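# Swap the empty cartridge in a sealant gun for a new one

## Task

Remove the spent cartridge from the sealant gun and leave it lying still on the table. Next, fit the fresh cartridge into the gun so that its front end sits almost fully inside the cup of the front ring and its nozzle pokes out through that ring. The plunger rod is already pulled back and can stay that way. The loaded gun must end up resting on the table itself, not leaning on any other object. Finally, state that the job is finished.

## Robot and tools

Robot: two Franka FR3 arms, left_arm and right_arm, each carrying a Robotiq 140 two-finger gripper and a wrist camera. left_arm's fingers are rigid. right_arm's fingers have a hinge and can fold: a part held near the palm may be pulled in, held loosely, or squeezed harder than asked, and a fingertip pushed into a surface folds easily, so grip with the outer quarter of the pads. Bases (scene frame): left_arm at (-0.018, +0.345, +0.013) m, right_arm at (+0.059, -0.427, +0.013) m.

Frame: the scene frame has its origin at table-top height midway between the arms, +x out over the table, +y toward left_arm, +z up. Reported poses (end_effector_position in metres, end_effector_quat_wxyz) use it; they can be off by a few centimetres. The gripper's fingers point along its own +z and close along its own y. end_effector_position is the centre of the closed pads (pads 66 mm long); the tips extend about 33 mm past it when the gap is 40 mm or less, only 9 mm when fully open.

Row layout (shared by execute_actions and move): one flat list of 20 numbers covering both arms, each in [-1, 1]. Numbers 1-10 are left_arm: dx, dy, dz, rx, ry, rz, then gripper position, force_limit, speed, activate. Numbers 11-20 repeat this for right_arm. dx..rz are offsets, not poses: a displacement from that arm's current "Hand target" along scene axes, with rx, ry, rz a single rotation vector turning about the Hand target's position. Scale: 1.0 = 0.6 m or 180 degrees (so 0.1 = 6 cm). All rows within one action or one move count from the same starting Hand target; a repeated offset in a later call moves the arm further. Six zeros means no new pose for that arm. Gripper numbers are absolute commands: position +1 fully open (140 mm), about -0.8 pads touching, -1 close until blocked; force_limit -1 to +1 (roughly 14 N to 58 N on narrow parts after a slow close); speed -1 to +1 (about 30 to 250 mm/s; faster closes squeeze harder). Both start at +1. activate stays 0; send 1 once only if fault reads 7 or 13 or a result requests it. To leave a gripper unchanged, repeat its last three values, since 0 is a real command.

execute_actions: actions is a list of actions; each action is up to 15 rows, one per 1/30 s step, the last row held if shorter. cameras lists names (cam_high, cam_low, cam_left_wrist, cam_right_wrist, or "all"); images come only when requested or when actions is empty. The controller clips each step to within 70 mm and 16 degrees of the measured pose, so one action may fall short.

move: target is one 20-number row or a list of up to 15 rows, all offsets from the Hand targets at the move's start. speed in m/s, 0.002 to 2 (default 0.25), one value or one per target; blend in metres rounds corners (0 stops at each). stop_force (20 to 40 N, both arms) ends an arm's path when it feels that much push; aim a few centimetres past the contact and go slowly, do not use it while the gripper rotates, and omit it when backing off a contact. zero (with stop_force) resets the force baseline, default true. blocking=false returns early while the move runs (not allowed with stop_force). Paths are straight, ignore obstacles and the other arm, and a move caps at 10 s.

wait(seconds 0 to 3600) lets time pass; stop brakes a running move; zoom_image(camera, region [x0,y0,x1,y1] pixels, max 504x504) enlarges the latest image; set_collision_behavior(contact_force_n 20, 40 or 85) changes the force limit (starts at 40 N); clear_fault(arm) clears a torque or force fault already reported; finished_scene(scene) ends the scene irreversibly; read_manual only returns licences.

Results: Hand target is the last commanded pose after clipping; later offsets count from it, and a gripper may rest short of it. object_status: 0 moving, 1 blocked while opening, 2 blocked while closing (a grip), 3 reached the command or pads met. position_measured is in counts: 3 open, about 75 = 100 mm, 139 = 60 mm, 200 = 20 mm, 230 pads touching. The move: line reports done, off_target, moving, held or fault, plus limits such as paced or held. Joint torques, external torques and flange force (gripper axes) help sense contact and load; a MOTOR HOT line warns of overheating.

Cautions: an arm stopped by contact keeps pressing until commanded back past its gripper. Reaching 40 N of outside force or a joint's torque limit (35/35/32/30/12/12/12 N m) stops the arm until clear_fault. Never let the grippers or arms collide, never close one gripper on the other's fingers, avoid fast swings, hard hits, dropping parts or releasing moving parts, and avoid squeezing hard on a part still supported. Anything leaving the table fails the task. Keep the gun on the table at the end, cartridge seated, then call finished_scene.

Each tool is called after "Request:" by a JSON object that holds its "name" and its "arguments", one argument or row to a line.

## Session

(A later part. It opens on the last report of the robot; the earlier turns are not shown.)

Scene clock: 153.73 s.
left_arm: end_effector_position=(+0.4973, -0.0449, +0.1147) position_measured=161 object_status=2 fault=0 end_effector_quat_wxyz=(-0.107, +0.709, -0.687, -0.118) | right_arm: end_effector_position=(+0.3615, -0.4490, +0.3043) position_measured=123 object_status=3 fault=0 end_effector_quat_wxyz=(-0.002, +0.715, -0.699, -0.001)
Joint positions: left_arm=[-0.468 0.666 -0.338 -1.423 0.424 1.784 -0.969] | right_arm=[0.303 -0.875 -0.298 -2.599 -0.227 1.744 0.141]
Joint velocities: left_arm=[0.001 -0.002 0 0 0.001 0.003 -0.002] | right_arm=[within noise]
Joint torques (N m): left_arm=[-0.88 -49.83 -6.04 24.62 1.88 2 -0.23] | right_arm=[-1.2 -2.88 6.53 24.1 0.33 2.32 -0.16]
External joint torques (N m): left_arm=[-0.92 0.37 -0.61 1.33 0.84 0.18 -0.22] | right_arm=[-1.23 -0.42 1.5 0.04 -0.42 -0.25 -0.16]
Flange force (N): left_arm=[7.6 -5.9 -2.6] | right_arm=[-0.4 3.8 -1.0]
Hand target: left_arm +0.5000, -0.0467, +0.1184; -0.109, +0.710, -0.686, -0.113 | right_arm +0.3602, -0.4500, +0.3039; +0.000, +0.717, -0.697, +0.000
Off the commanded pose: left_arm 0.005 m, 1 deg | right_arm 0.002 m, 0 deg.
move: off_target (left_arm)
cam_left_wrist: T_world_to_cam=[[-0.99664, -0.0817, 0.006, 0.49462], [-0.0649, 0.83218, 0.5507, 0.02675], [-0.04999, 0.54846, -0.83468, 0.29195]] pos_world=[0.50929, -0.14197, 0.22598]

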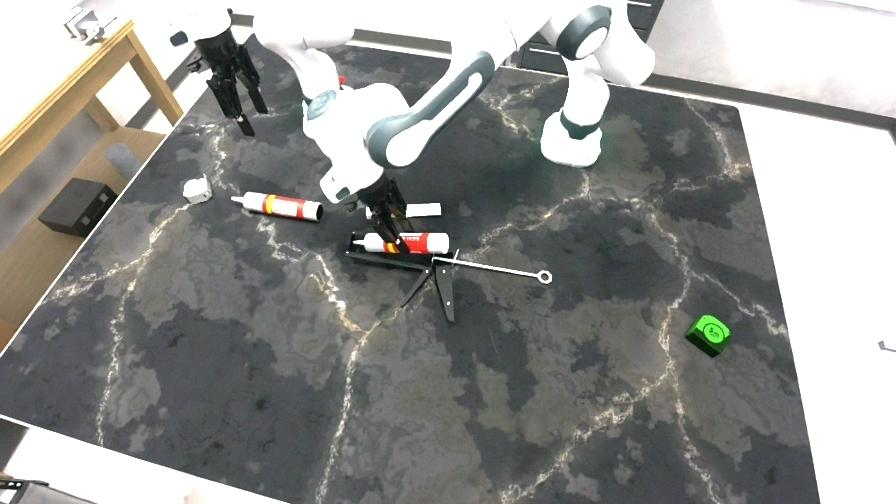

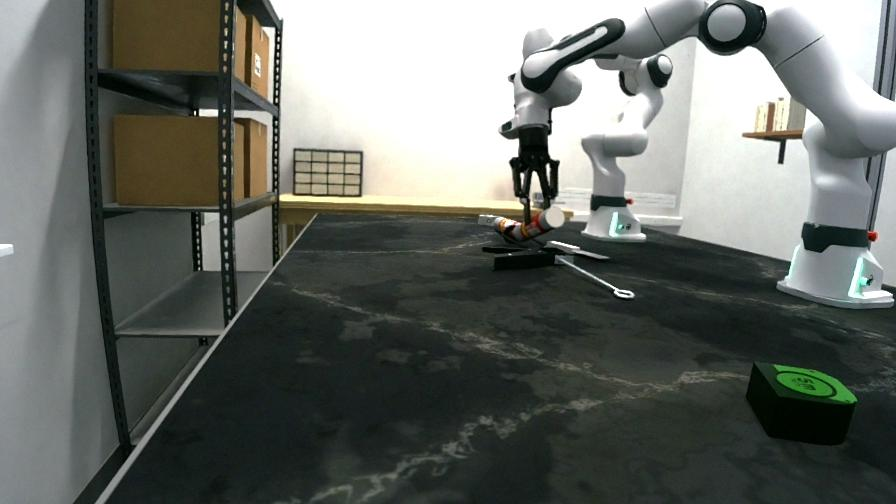

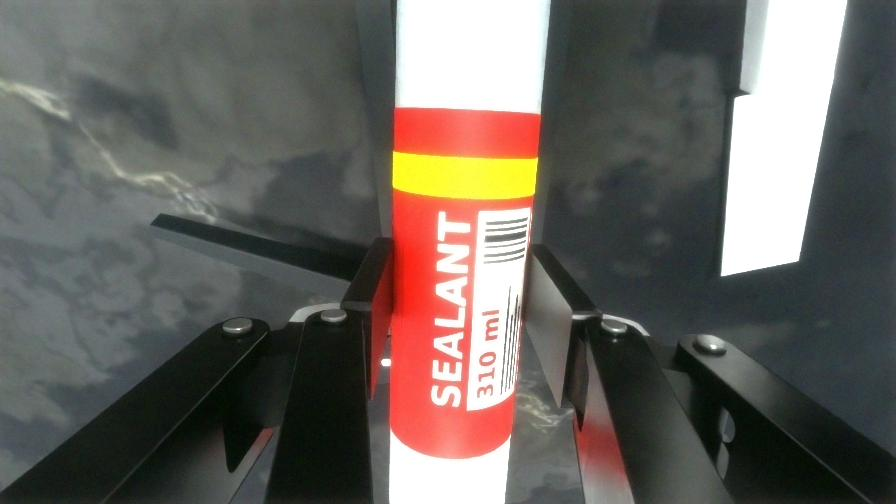

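Request:
{"name": "move", "arguments": {
  "target": [
    [0.001,-0.035,-0.0105,0,0,0,-1,0.3,-1,0,0,0,0,0,0,0,0.05,-0.5,-1,0]
  ],
  "speed": 0.06,
  "cameras": ["cam_high","cam_low","cam_left_wrist"]
}}

Request:
{"name": "zoom_image", "arguments": {
  "camera": "cam_high",
  "region": [330, 210, 460, 290]
}}

Request:
{"name": "zoom_image", "arguments": {
  "camera": "cam_low",
  "region": [460, 180, 640, 300]
}}

Scene clock: 163.23 s.
left_arm: end_effector_position=(+0.4997, -0.0673, +0.1092) position_measured=161 object_status=2 fault=0 end_effector_quat_wxyz=(-0.107, +0.709, -0.688, -0.115) | right_arm: end_effector_position=(+0.3615, -0.4490, +0.3043) position_measured=123 object_status=3 fault=0 end_effector_quat_wxyz=(-0.002, +0.715, -0.699, -0.001)
Joint positions: left_arm=[-0.508 0.725 -0.33 -1.336 0.428 1.762 -0.981] | right_arm=[0.303 -0.875 -0.298 -2.599 -0.227 1.744 0.141]
Joint velocities: left_arm=[0 0.001 0.002 0.001 0 -0.003 -0.002] | right_arm=[within noise]
Joint torques (N m): left_arm=[-1.07 -50.18 -6.52 25.26 1.51 1.63 -0.26] | right_arm=[-1.16 -3 6.53 24.17 0.31 2.32 -0.18]
External joint torques (N m): left_arm=[-0.95 1.71 -0.91 1.84 0.45 -0.22 -0.25] | right_arm=[-1.18 -0.55 1.51 0.1 -0.44 -0.25 -0.18]
Flange force (N): left_arm=[14.9 -12.3 -5.0] | right_arm=[-0.4 4.1 -1.1]
Hand target: left_arm +0.5006, -0.0677, +0.1121; -0.109, +0.710, -0.686, -0.113 | right_arm +0.3602, -0.4500, +0.3039; +0.000, +0.717, -0.697, +0.000
Off the commanded pose: left_arm 0.003 m, 0 deg | right_arm 0.002 m, 0 deg.
move: done
cam_left_wrist: T_world_to_cam=[[-0.99681, -0.07988, 0.00066, 0.49602], [-0.06655, 0.83506, 0.54611, 0.05001], [-0.04417, 0.54432, -0.83771, 0.29692]] pos_world=[0.51088, -0.16376, 0.22109]

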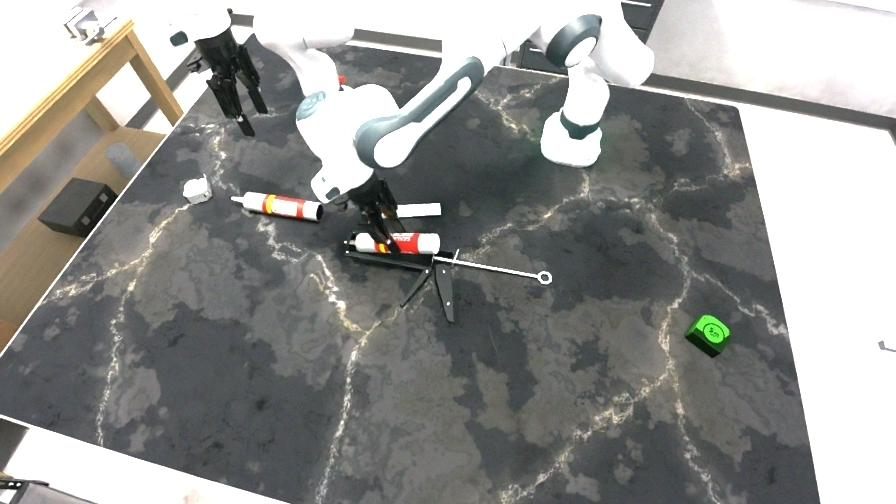

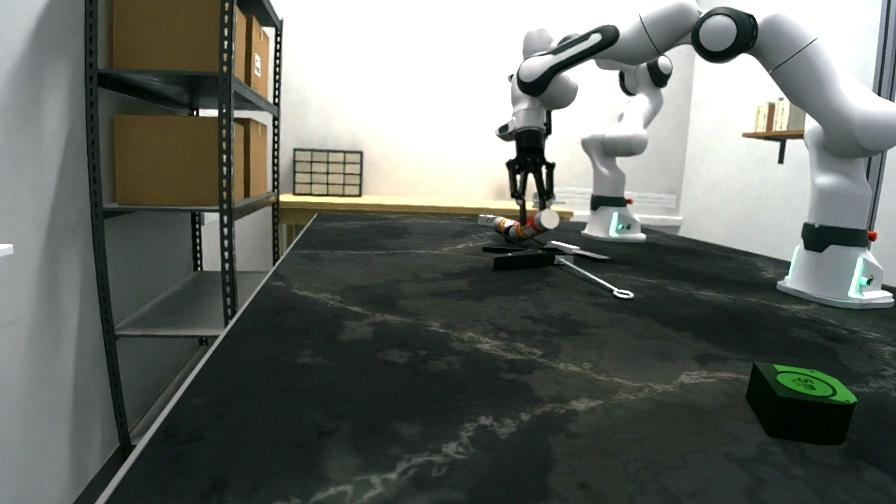

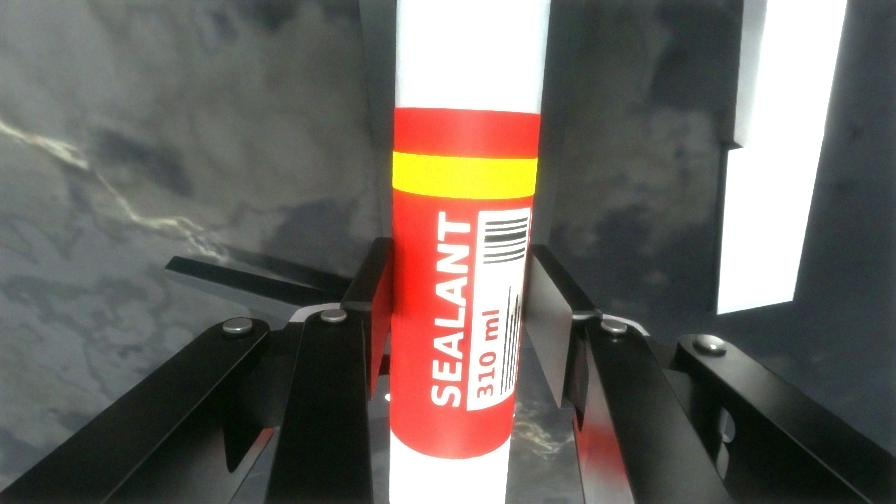

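Scaled by 3.877 from the camera's image (finer frame: 1280x720).

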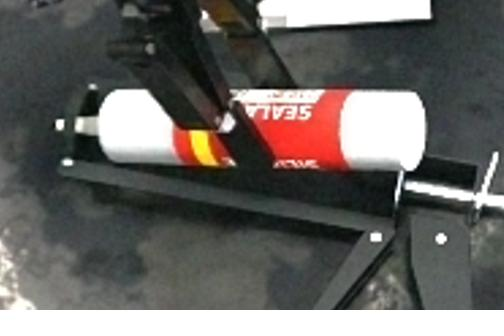

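Scaled by 2.800 from the camera's image (finer frame: 1280x720).

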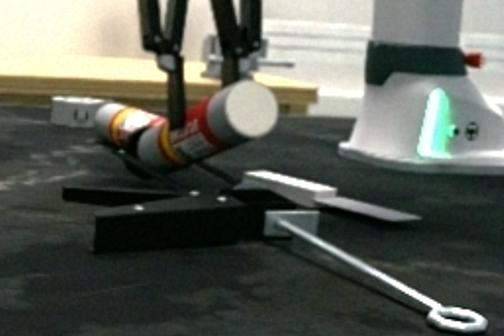

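Request:
{"name": "move", "arguments": {
  "target": [
    [-0.001,-0.0267,-0.0087,0,0,0,-1,0.3,-1,0,0,0,0,0,0,0,0.05,-0.5,-1,0],
    [-0.0015,-0.0457,-0.0253,-0.0222,-0.0008,0,-1,0.3,-1,0,0,0,0,0,0,0,0.05,-0.5,-1,0]
  ],
  "speed": 0.05,
  "blend": 0.002,
  "cameras": ["cam_high","cam_low","cam_left_wrist"]
}}

Request:
{"name": "zoom_image", "arguments": {
  "camera": "cam_high",
  "region": [330, 210, 460, 290]
}}

Request:
{"name": "zoom_image", "arguments": {
  "camera": "cam_low",
  "region": [460, 180, 640, 300]
}}

Scene clock: 177.90 s.
left_arm: end_effector_position=(+0.4986, -0.0911, +0.0928) position_measured=161 object_status=2 fault=0 end_effector_quat_wxyz=(-0.087, +0.712, -0.690, -0.094) | right_arm: end_effector_position=(+0.3615, -0.4490, +0.3043) position_measured=123 object_status=3 fault=0 end_effector_quat_wxyz=(-0.002, +0.715, -0.699, -0.001)
Joint positions: left_arm=[-0.508 0.753 -0.34 -1.331 0.409 1.826 -0.991] | right_arm=[0.303 -0.875 -0.298 -2.599 -0.227 1.744 0.141]
Joint velocities: left_arm=[0.001 0 -0.001 0 -0.001 0.005 0] | right_arm=[within noise]
Joint torques (N m): left_arm=[-0.83 -52.33 -7.99 24.26 0.48 2.57 -0.24] | right_arm=[-1.25 -2.89 6.54 24.15 0.32 2.32 -0.13]
External joint torques (N m): left_arm=[-0.67 0.09 -1.92 0.89 -0.47 0.57 -0.23] | right_arm=[-1.27 -0.44 1.48 0.03 -0.42 -0.26 -0.12]
Flange force (N): left_arm=[4.1 -1.8 -1.2] | right_arm=[-0.4 3.9 -1.0]
Hand target: left_arm +0.4997, -0.0951, +0.0969; -0.085, +0.714, -0.690, -0.088 | right_arm +0.3602, -0.4500, +0.3039; +0.000, +0.717, -0.697, +0.000
Off the commanded pose: left_arm 0.006 m, 1 deg | right_arm 0.002 m, 0 deg.
move: off_target (left_arm)
cam_left_wrist: T_world_to_cam=[[-0.99665, -0.08165, 0.00484, 0.49239], [-0.06846, 0.86512, 0.49687, 0.08696], [-0.04476, 0.49487, -0.86781, 0.29462]] pos_world=[0.50988, -0.18083, 0.21008]

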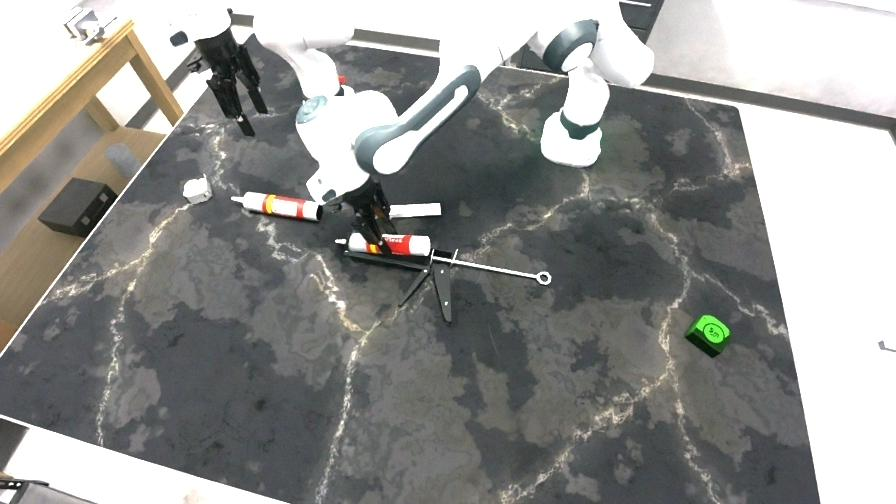

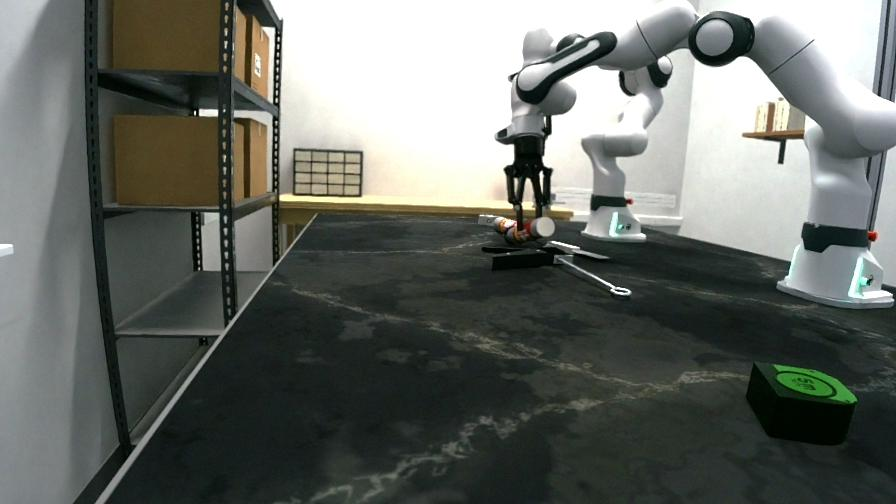

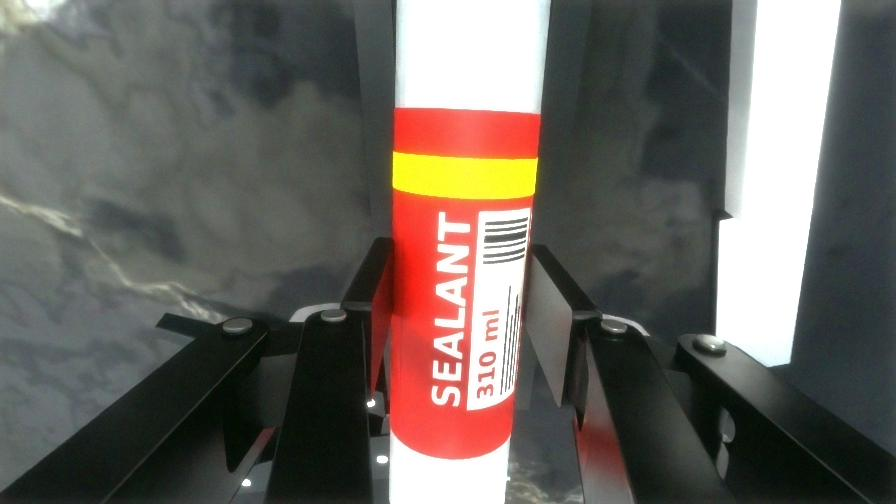

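Scaled by 3.877 from the camera's image (finer frame: 1280x720).

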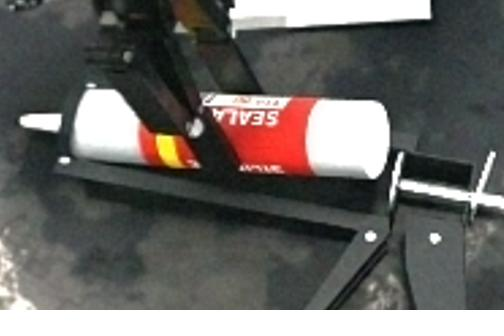

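Scaled by 2.800 from the camera's image (finer frame: 1280x720).

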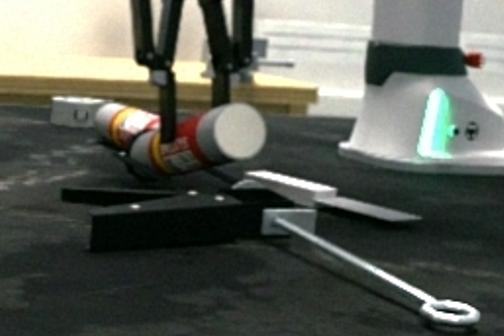

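Request:
{"name": "move", "arguments": {
  "target": [
    [0,-0.005,-0.0183,-0.0333,-0.0012,0,-1,0.3,-1,0,0,0,0,0,0,0,0.05,-0.5,-1,0],
    [0,0.001,-0.044,-0.07,-0.0024,0,-1,0.3,-1,0,0,0,0,0,0,0,0.05,-0.5,-1,0]
  ],
  "speed": 0.05,
  "blend": 0.002,
  "cameras": ["cam_high","cam_low","cam_left_wrist"]
}}

Request:
{"name": "zoom_image", "arguments": {
  "camera": "cam_high",
  "region": [330, 210, 460, 290]
}}

Request:
{"name": "zoom_image", "arguments": {
  "camera": "cam_low",
  "region": [460, 180, 640, 300]
}}

Scene clock: 189.23 s.
left_arm: end_effector_position=(+0.4977, -0.0905, +0.0661) position_measured=161 object_status=2 fault=0 end_effector_quat_wxyz=(-0.009, +0.721, -0.693, -0.016) | right_arm: end_effector_position=(+0.3615, -0.4490, +0.3043) position_measured=123 object_status=3 fault=0 end_effector_quat_wxyz=(-0.002, +0.715, -0.699, -0.001)
Joint positions: left_arm=[-0.314 0.643 -0.44 -1.64 0.341 2.176 -0.949] | right_arm=[0.303 -0.875 -0.298 -2.599 -0.227 1.744 0.141]
Joint velocities: left_arm=[0.001 0 0 0 0.001 0.004 0.003] | right_arm=[within noise]
Joint torques (N m): left_arm=[-0.28 -47.4 -9.61 23.47 0.65 3.32 0.22] | right_arm=[-1.23 -2.84 6.54 24.18 0.33 2.32 -0.14]
External joint torques (N m): left_arm=[-0.11 0.2 -1.59 1.05 -0.01 0.77 0.22] | right_arm=[-1.19 -0.32 1.56 0.07 -0.4 -0.25 -0.14]
Flange force (N): left_arm=[2.6 -2.5 0.3] | right_arm=[-0.6 3.4 -1.1]
Hand target: left_arm +0.4997, -0.0945, +0.0705; -0.009, +0.719, -0.695, -0.010 | right_arm +0.3602, -0.4500, +0.3039; +0.000, +0.717, -0.697, +0.000
Off the commanded pose: left_arm 0.006 m, 1 deg | right_arm 0.002 m, 0 deg.
move: off_target (left_arm)
cam_left_wrist: T_world_to_cam=[[-0.99589, -0.08889, 0.01739, 0.4898], [-0.07984, 0.9522, 0.29486, 0.12662], [-0.04277, 0.29226, -0.95538, 0.25752]] pos_world=[0.50891, -0.1523, 0.20018]

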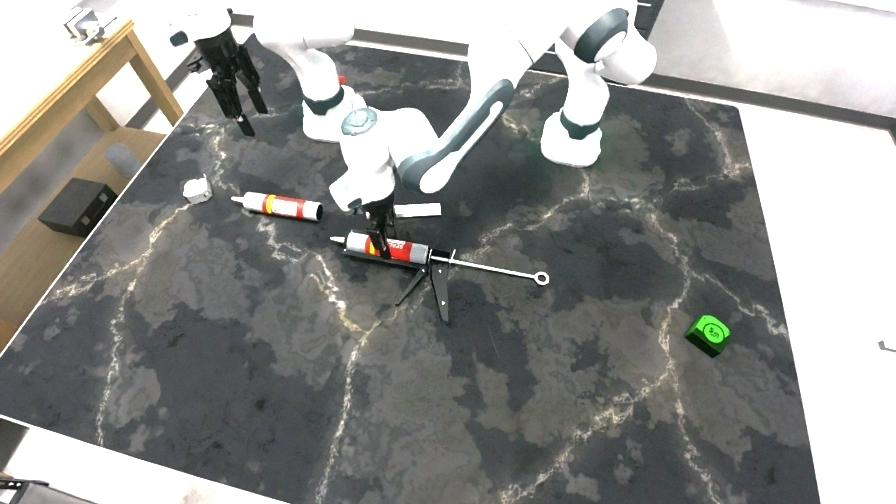

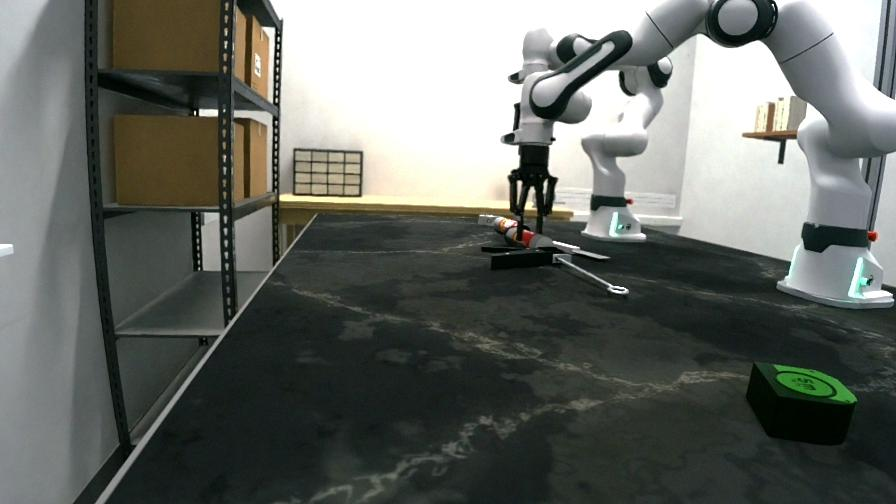

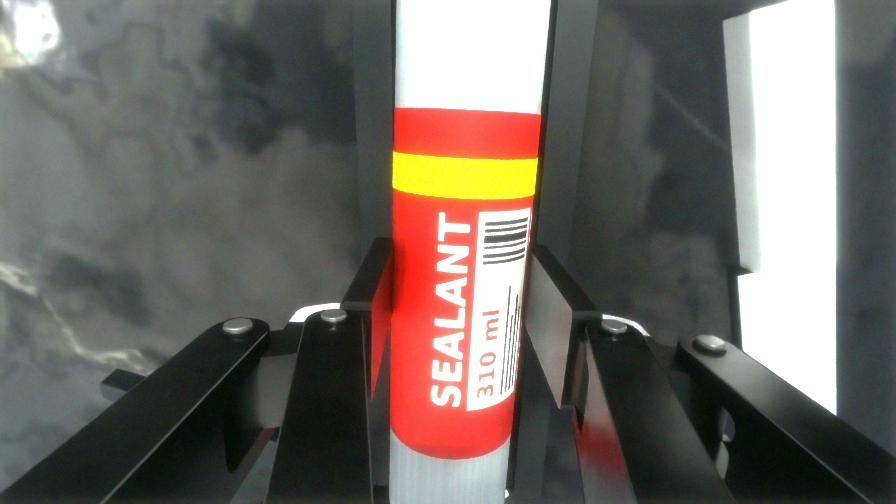

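Scaled by 3.877 from the camera's image (finer frame: 1280x720).

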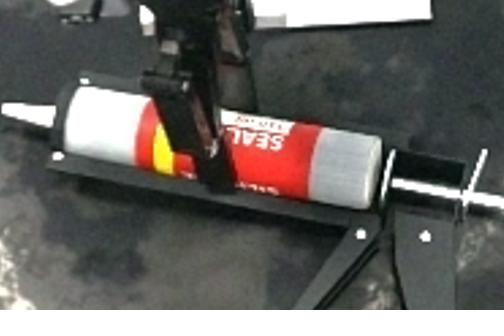

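Scaled by 2.800 from the camera's image (finer frame: 1280x720).

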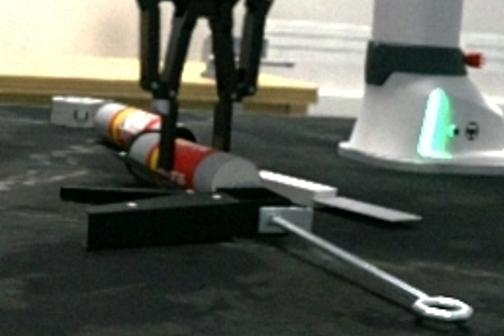

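Request:
{"name": "move", "arguments": {
  "target": [
    [-0.001,0,-0.007,-0.0078,0,0,-1,0.3,-1,0,0,0,0,0,0,0,0.05,-0.5,-1,0],
    [0,-0.032,-0.007,-0.0078,0,0,-1,0.3,-1,0,0,0,0,0,0,0,0.05,-0.5,-1,0],
    [0,-0.031,-0.012,-0.0078,0,0,-1,0.3,-1,0,0,0,0,0,0,0,0.05,-0.5,-1,0],
    [0,-0.031,-0.012,-0.0078,0,0,0.05,0.3,-1,0,0,0,0,0,0,0,0.05,-0.5,-1,0],
    [0,0.03,0.25,-0.0078,0,0,0.05,0.3,-1,0,0,0,0,0,0,0,0.05,-0.5,-1,0]
  ],
  "speed": [0.04,0.04,0.04,0.1,0.15],
  "cameras": ["cam_high","cam_low","cam_left_wrist"]
}}

Request:
{"name": "zoom_image", "arguments": {
  "camera": "cam_high",
  "region": [330, 210, 460, 290]
}}

Request:
{"name": "zoom_image", "arguments": {
  "camera": "cam_left_wrist",
  "region": [340, 0, 600, 260]
}}

Scene clock: 203.10 s.
left_arm: end_effector_position=(+0.5007, -0.0771, +0.2215) position_measured=123 object_status=3 fault=0 end_effector_quat_wxyz=(-0.001, +0.720, -0.694, +0.001) | right_arm: end_effector_position=(+0.3615, -0.4490, +0.3043) position_measured=123 object_status=3 fault=0 end_effector_quat_wxyz=(-0.002, +0.715, -0.699, -0.001)
Joint positions: left_arm=[-0.228 0.424 -0.52 -1.577 0.224 1.945 -0.855] | right_arm=[0.303 -0.875 -0.298 -2.599 -0.227 1.744 0.141]
Joint velocities: left_arm=[0 0 0 0 0.001 -0.003 0.006] | right_arm=[within noise]
Joint torques (N m): left_arm=[-0.09 -39.13 -7.15 24.31 0.33 2.43 0.18] | right_arm=[-1.15 -2.92 6.53 24.12 0.32 2.33 -0.15]
External joint torques (N m): left_arm=[-0.02 3.66 -0.84 -0.11 -0.43 -0.24 0.18] | right_arm=[-1.13 -0.33 1.52 -0.03 -0.42 -0.25 -0.15]
Flange force (N): left_arm=[7.9 -8.6 1.6] | right_arm=[-0.6 3.6 -0.8]
Hand target: left_arm +0.4997, -0.0765, +0.2205; +0.000, +0.719, -0.695, -0.001 | right_arm +0.3602, -0.4500, +0.3039; +0.000, +0.717, -0.697, +0.000
Off the commanded pose: left_arm 0.002 m, 0 deg | right_arm 0.002 m, 0 deg.
move: done
cam_left_wrist: T_world_to_cam=[[-0.99625, -0.08625, 0.00678, 0.49396], [-0.08153, 0.96217, 0.25998, 0.07769], [-0.02895, 0.25845, -0.96559, 0.395]] pos_world=[0.50988, -0.13424, 0.35786]

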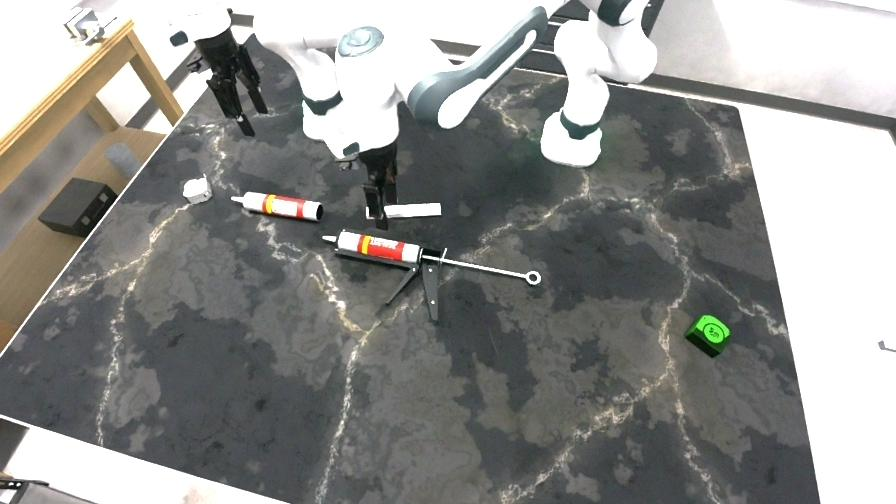

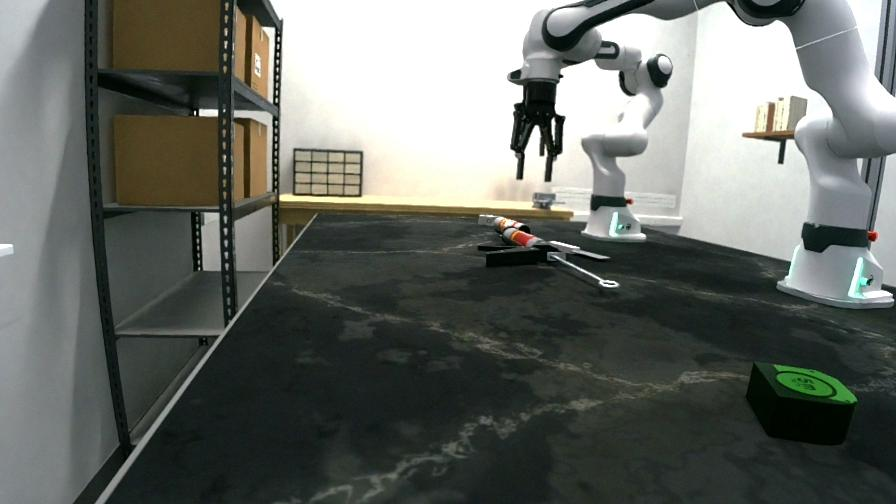

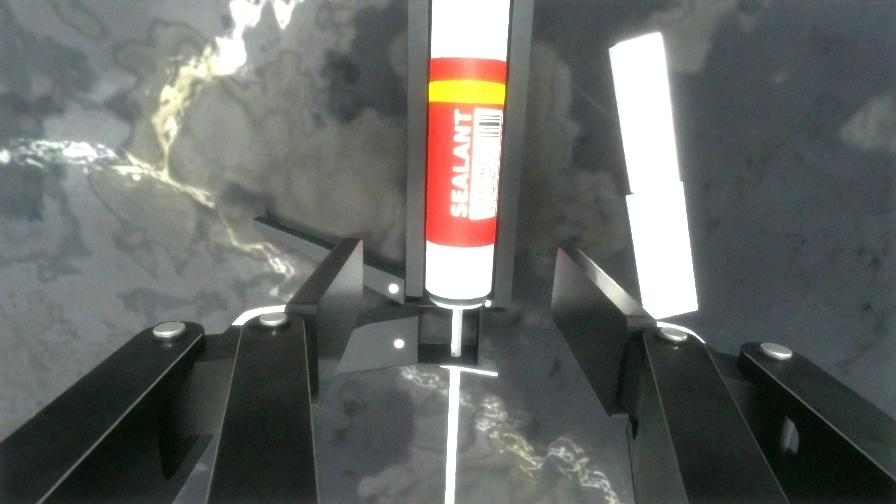

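Scaled by 3.877 from the camera's image (finer frame: 1280x720).

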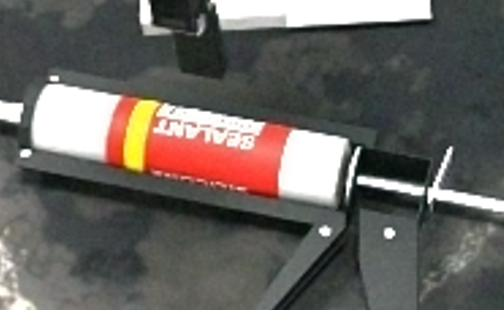

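Scaled by 1.938 from the camera's image (finer frame: 1280x720).

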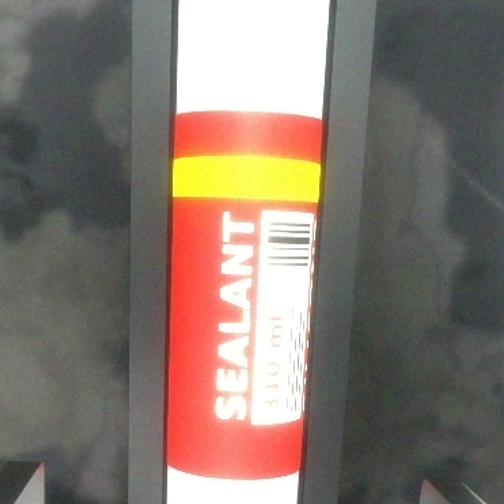

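Request:
{"name": "zoom_image", "arguments": {
  "camera": "cam_left_wrist",
  "region": [380, 230, 540, 390]
}}

Request:
{"name": "move", "arguments": {
  "target": [0,-0.17,0.05,0,0,0,0.05,0.3,-1,0,0,0,0,0,0,0,0.05,-0.5,-1,0],
  "cameras": ["cam_left_wrist"]
}}

Request:
{"name": "zoom_image", "arguments": {
  "camera": "cam_left_wrist",
  "region": [360, 20, 560, 400]
}}

Scaled by 3.150 from the camera's image (finer frame: 1280x720).

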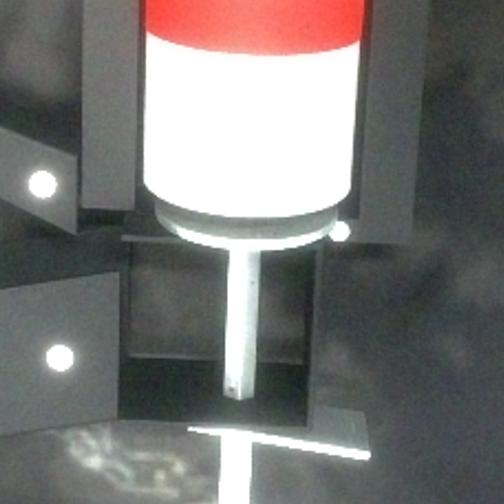

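Scene clock: 211.43 s.
left_arm: end_effector_position=(+0.5004, -0.1791, +0.2515) position_measured=123 object_status=3 fault=0 end_effector_quat_wxyz=(+0.001, +0.717, -0.697, +0.001) | right_arm: end_effector_position=(+0.3615, -0.4490, +0.3043) position_measured=123 object_status=3 fault=0 end_effector_quat_wxyz=(-0.002, +0.715, -0.699, -0.001)
Joint positions: left_arm=[-0.477 0.692 -0.473 -1.073 0.297 1.705 -0.948] | right_arm=[0.303 -0.875 -0.298 -2.599 -0.227 1.744 0.141]
Joint velocities: left_arm=[0.002 0 0.001 0 -0.001 -0.003 -0.003] | right_arm=[within noise]
Joint torques (N m): left_arm=[-1.1 -47.43 -7.42 24.19 1 2.41 -0.22] | right_arm=[-1.19 -2.9 6.59 24.16 0.31 2.31 -0.15]
External joint torques (N m): left_arm=[-0.99 3.83 -0.27 0.48 0.2 -0.25 -0.22] | right_arm=[-1.19 -0.38 1.56 0.03 -0.43 -0.27 -0.15]
Flange force (N): left_arm=[0.0 0.0 0.0] | right_arm=[-0.6 3.7 -1.0]
Hand target: left_arm +0.4997, -0.1785, +0.2505; +0.000, +0.719, -0.695, -0.001 | right_arm +0.3602, -0.4500, +0.3039; +0.000, +0.717, -0.697, +0.000
Off the commanded pose: left_arm 0.001 m, 0 deg | right_arm 0.002 m, 0 deg.
move: done
cam_left_wrist: T_world_to_cam=[[-0.9969, -0.07802, 0.00999, 0.4857], [-0.07283, 0.96352, 0.25752, 0.16442], [-0.02972, 0.25599, -0.96622, 0.45038]] pos_world=[0.50956, -0.23582, 0.38798]

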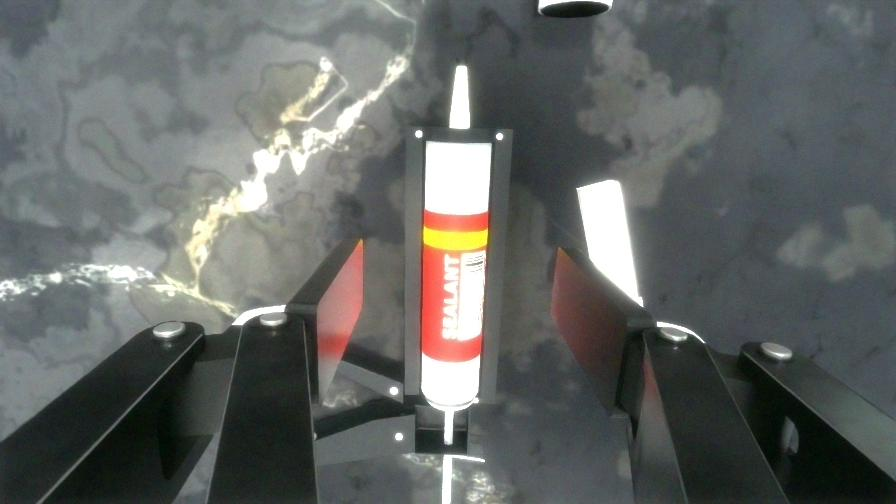

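Scaled by 1.326 from the camera's image (finer frame: 1280x720).

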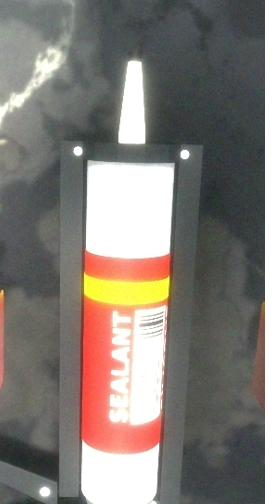

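Request:
{"name": "move", "arguments": {
  "target": [
    [-0.002,0.1175,-0.24,0,0,0,0.05,0.3,-1,0,0,0,0,0,0,0,0.05,-0.5,-1,0],
    [-0.002,0.1175,-0.318,0,0,0,0.05,0.3,-1,0,0,0,0,0,0,0,0.05,-0.5,-1,0],
    [-0.002,0.1175,-0.318,0,0,0,-1,0,-1,0,0,0,0,0,0,0,0.05,-0.5,-1,0],
    [-0.001,0.1175,-0.31,0,0,0,-1,0,-1,0,0,0,0,0,0,0,0.05,-0.5,-1,0],
    [0,0.083,-0.31,0,0,0,-1,0,-1,0,0,0,0,0,0,0,0.05,-0.5,-1,0]
  ],
  "speed": [0.3,0.1,0.1,0.03,0.03],
  "blend": [0.01,0,0,0,0],
  "cameras": ["cam_high","cam_low","cam_left_wrist"]
}}

Request:
{"name": "move", "arguments": {
  "target": [
    [0,0.001,-0.008,0,0,0,-1,0,-1,0,0,0,0,0,0,0,0.05,-0.5,-1,0],
    [0,0.001,-0.008,0,0,0,0.05,0,-1,0,0,0,0,0,0,0,0.05,-0.5,-1,0],
    [0,-0.1,0.31,0,0,0,0.05,0,-1,0,0,0,0,0,0,0,0.05,-0.5,-1,0]
  ],
  "speed": [0.03,0.1,0.15],
  "cameras": ["cam_left_wrist"]
}}

Scene clock: 239.47 s.
left_arm: end_effector_position=(+0.4985, -0.1267, +0.0615) position_measured=162 object_status=2 fault=0 end_effector_quat_wxyz=(+0.001, +0.718, -0.696, -0.003) | right_arm: end_effector_position=(+0.3615, -0.4490, +0.3043) position_measured=123 object_status=3 fault=0 end_effector_quat_wxyz=(-0.002, +0.715, -0.699, -0.001)
Joint positions: left_arm=[-0.357 0.707 -0.442 -1.554 0.342 2.176 -0.962] | right_arm=[0.303 -0.875 -0.298 -2.599 -0.227 1.744 0.141]
Joint velocities: left_arm=[-0.002 0.001 0.001 0.002 0.001 -0.005 -0.004] | right_arm=[within noise]
Joint torques (N m): left_arm=[-1.59 -47.75 -9.79 24.62 0.92 2.76 -0.14] | right_arm=[-1.19 -2.9 6.55 24.12 0.33 2.33 -0.24]
External joint torques (N m): left_arm=[-1.46 1.51 -1.27 2.16 0.26 0.15 -0.14] | right_arm=[-1.18 -0.38 1.52 0.01 -0.42 -0.24 -0.24]
Flange force (N): left_arm=[13.8 -10.7 1.7] | right_arm=[-0.4 3.7 -0.9]
Hand target: left_arm +0.4997, -0.1287, +0.0645; +0.000, +0.719, -0.695, -0.001 | right_arm +0.3602, -0.4500, +0.3039; +0.000, +0.717, -0.697, +0.000
Off the commanded pose: left_arm 0.004 m, 0 deg | right_arm 0.002 m, 0 deg.
move: off_target (left_arm)
cam_left_wrist: T_world_to_cam=[[-0.99672, -0.07928, 0.01634, 0.48917], [-0.07219, 0.96191, 0.26365, 0.16182], [-0.03662, 0.2616, -0.96448, 0.25748]] pos_world=[0.50867, -0.18423, 0.19767]

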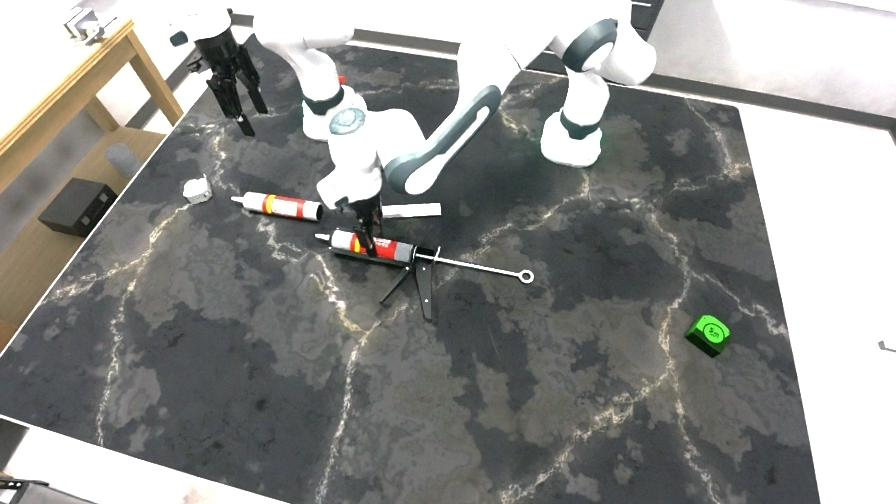

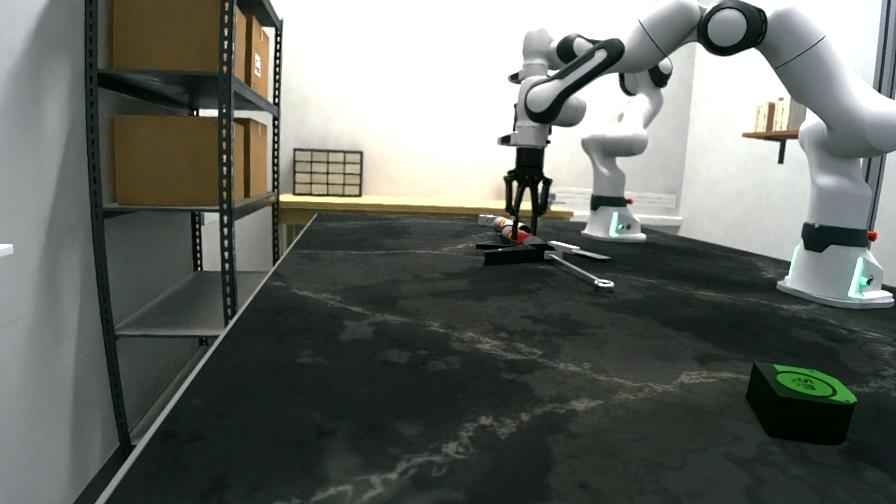

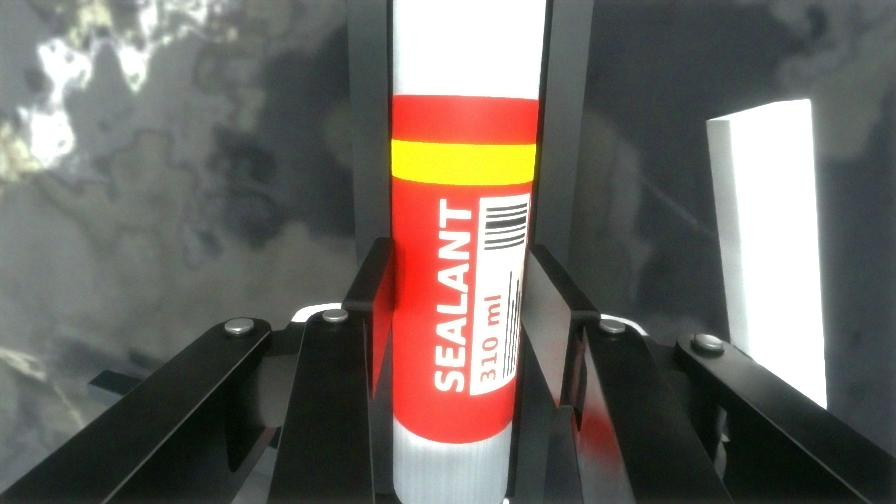

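Scene clock: 243.33 s.
left_arm: end_effector_position=(+0.5004, -0.1892, +0.2513) position_measured=123 object_status=3 fault=0 end_effector_quat_wxyz=(+0.001, +0.721, -0.693, +0.001) | right_arm: end_effector_position=(+0.3615, -0.4490, +0.3043) position_measured=123 object_status=3 fault=0 end_effector_quat_wxyz=(-0.002, +0.715, -0.699, -0.001)
Joint positions: left_arm=[-0.506 0.732 -0.467 -1.004 0.305 1.677 -0.962] | right_arm=[0.303 -0.875 -0.298 -2.599 -0.227 1.744 0.141]
Joint velocities: left_arm=[0 0 0 0.001 0.001 -0.006 0.004] | right_arm=[within noise]
Joint torques (N m): left_arm=[-1.14 -48.47 -7.61 24.02 1.43 2.33 0.11] | right_arm=[-1.24 -2.9 6.57 24.15 0.33 2.33 -0.15]
External joint torques (N m): left_arm=[-1.13 3.92 -0.65 0.39 0.62 -0.35 0.11] | right_arm=[-1.18 -0.35 1.62 0 -0.41 -0.25 -0.15]
Flange force (N): left_arm=[0.0 0.0 0.0] | right_arm=[-0.7 3.7 -1.0]
Hand target: left_arm +0.4997, -0.1887, +0.2505; +0.000, +0.719, -0.695, -0.001 | right_arm +0.3602, -0.4500, +0.3039; +0.000, +0.717, -0.697, +0.000
Off the commanded pose: left_arm 0.001 m, 0 deg | right_arm 0.002 m, 0 deg.
move: done
cam_left_wrist: T_world_to_cam=[[-0.99616, -0.08688, 0.01133, 0.48247], [-0.08106, 0.96296, 0.25716, 0.17836], [-0.03325, 0.25525, -0.9663, 0.45443]] pos_world=[0.51019, -0.24583, 0.38778]

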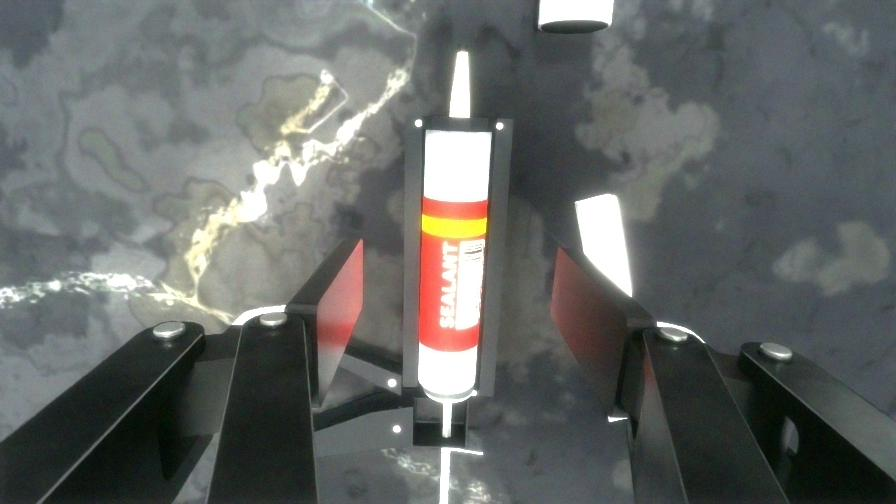

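Request:
{"name": "execute_actions", "arguments": {
  "actions": [],
  "cameras": ["cam_high","cam_left_wrist"]
}}

Request:
{"name": "zoom_image", "arguments": {
  "camera": "cam_high",
  "region": [320, 170, 620, 340]
}}

Request:
{"name": "zoom_image", "arguments": {
  "camera": "cam_left_wrist",
  "region": [400, 40, 520, 160]
}}

Request:
{"name": "zoom_image", "arguments": {
  "camera": "cam_left_wrist",
  "region": [380, 320, 500, 440]
}}

Scene clock: 257.30 s.
left_arm: end_effector_position=(+0.5003, -0.1890, +0.2512) position_measured=123 object_status=3 fault=0 end_effector_quat_wxyz=(+0.001, +0.720, -0.693, +0.000) | right_arm: end_effector_position=(+0.3615, -0.4490, +0.3043) position_measured=123 object_status=3 fault=0 end_effector_quat_wxyz=(-0.002, +0.715, -0.699, -0.001)
Joint positions: left_arm=[-0.506 0.732 -0.467 -1.004 0.305 1.677 -0.962] | right_arm=[0.303 -0.875 -0.298 -2.599 -0.227 1.744 0.141]
Joint velocities: within noise
Joint torques (N m): left_arm=[-1.09 -48.48 -7.61 24 1.42 2.45 0.12] | right_arm=[-1.18 -2.94 6.55 24.15 0.31 2.32 -0.19]
External joint torques (N m): left_arm=[-1.22 3.81 -0.74 0.4 0.61 -0.21 0.12] | right_arm=[-1.22 -0.35 1.49 -0.03 -0.44 -0.27 -0.19]
Flange force (N): left_arm=[0.0 0.0 0.0] | right_arm=[-0.4 3.7 -0.8]
Hand target: left_arm +0.4997, -0.1887, +0.2505; +0.000, +0.719, -0.695, -0.001 | right_arm +0.3602, -0.4500, +0.3039; +0.000, +0.717, -0.697, +0.000
Tool commands: left_gripper/position=+0.05 left_gripper/force_limit=+0.0 left_gripper/speed=-1.0 left_gripper/activate=+0.0 right_gripper/position=+0.05 right_gripper/force_limit=-0.5 right_gripper/speed=-1.0 right_gripper/activate=+0.0
Off the commanded pose: left_arm 0.001 m, 0 deg | right_arm 0.002 m, 0 deg.
camera_calibration:
cam_left_wrist: T_world_to_cam=[[-0.99616, -0.08678, 0.01163, 0.4823], [-0.08087, 0.96284, 0.2577, 0.17795], [-0.03356, 0.25577, -0.96616, 0.45453]] pos_world=[0.51009, -0.24574, 0.38768]
Images, in order (width x height): cam_high 896x504, cam_left_wrist 896x504.

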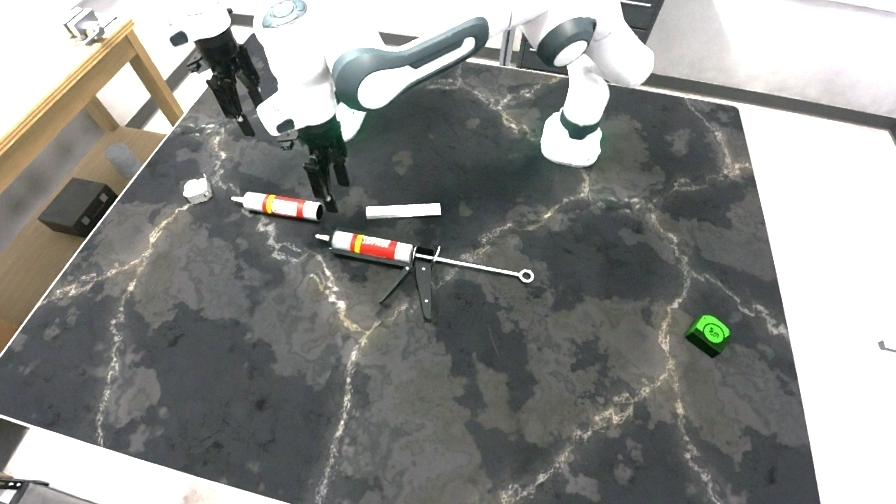

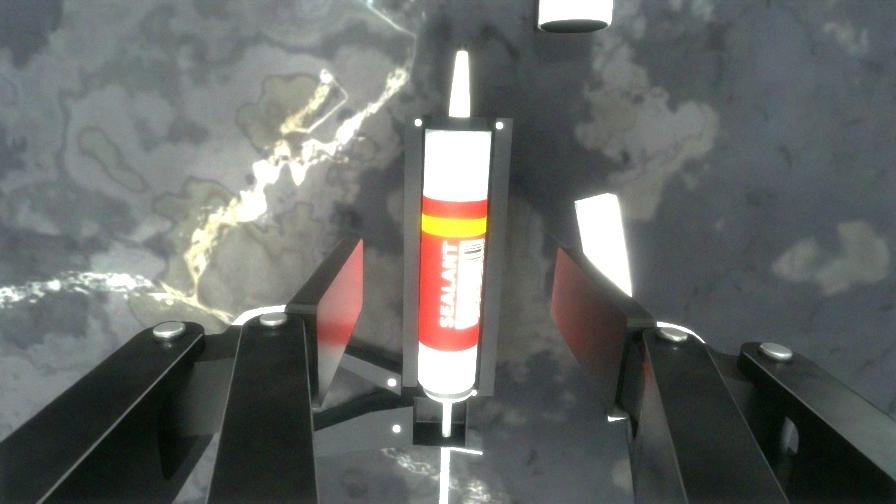

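Scaled by 1.680 from the camera's image (finer frame: 1280x720).

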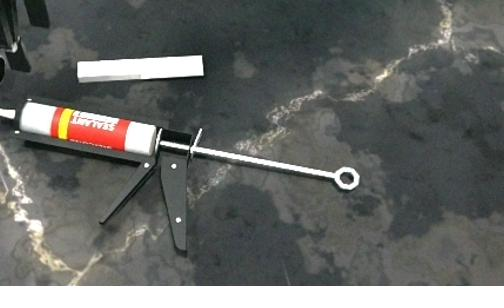

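Scaled by 4.200 from the camera's image (finer frame: 1280x720).

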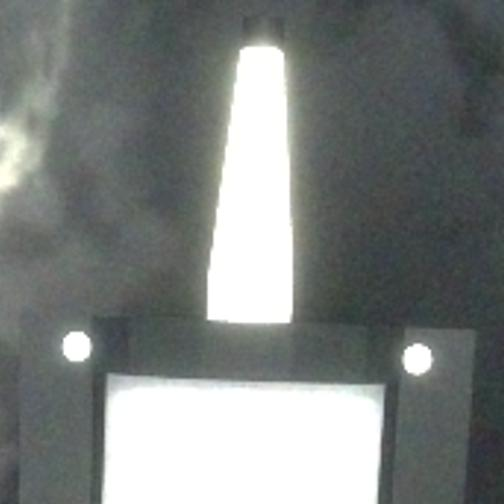

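Scaled by 4.200 from the camera's image (finer frame: 1280x720).

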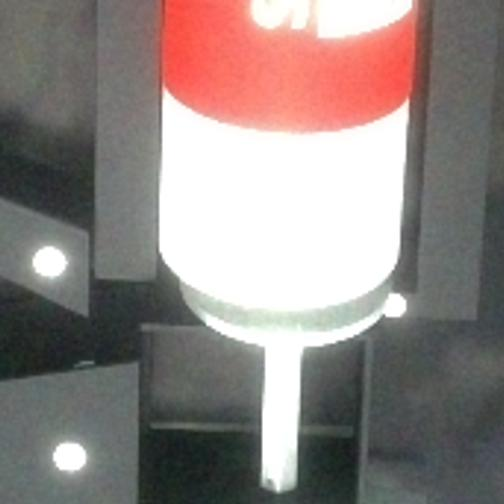

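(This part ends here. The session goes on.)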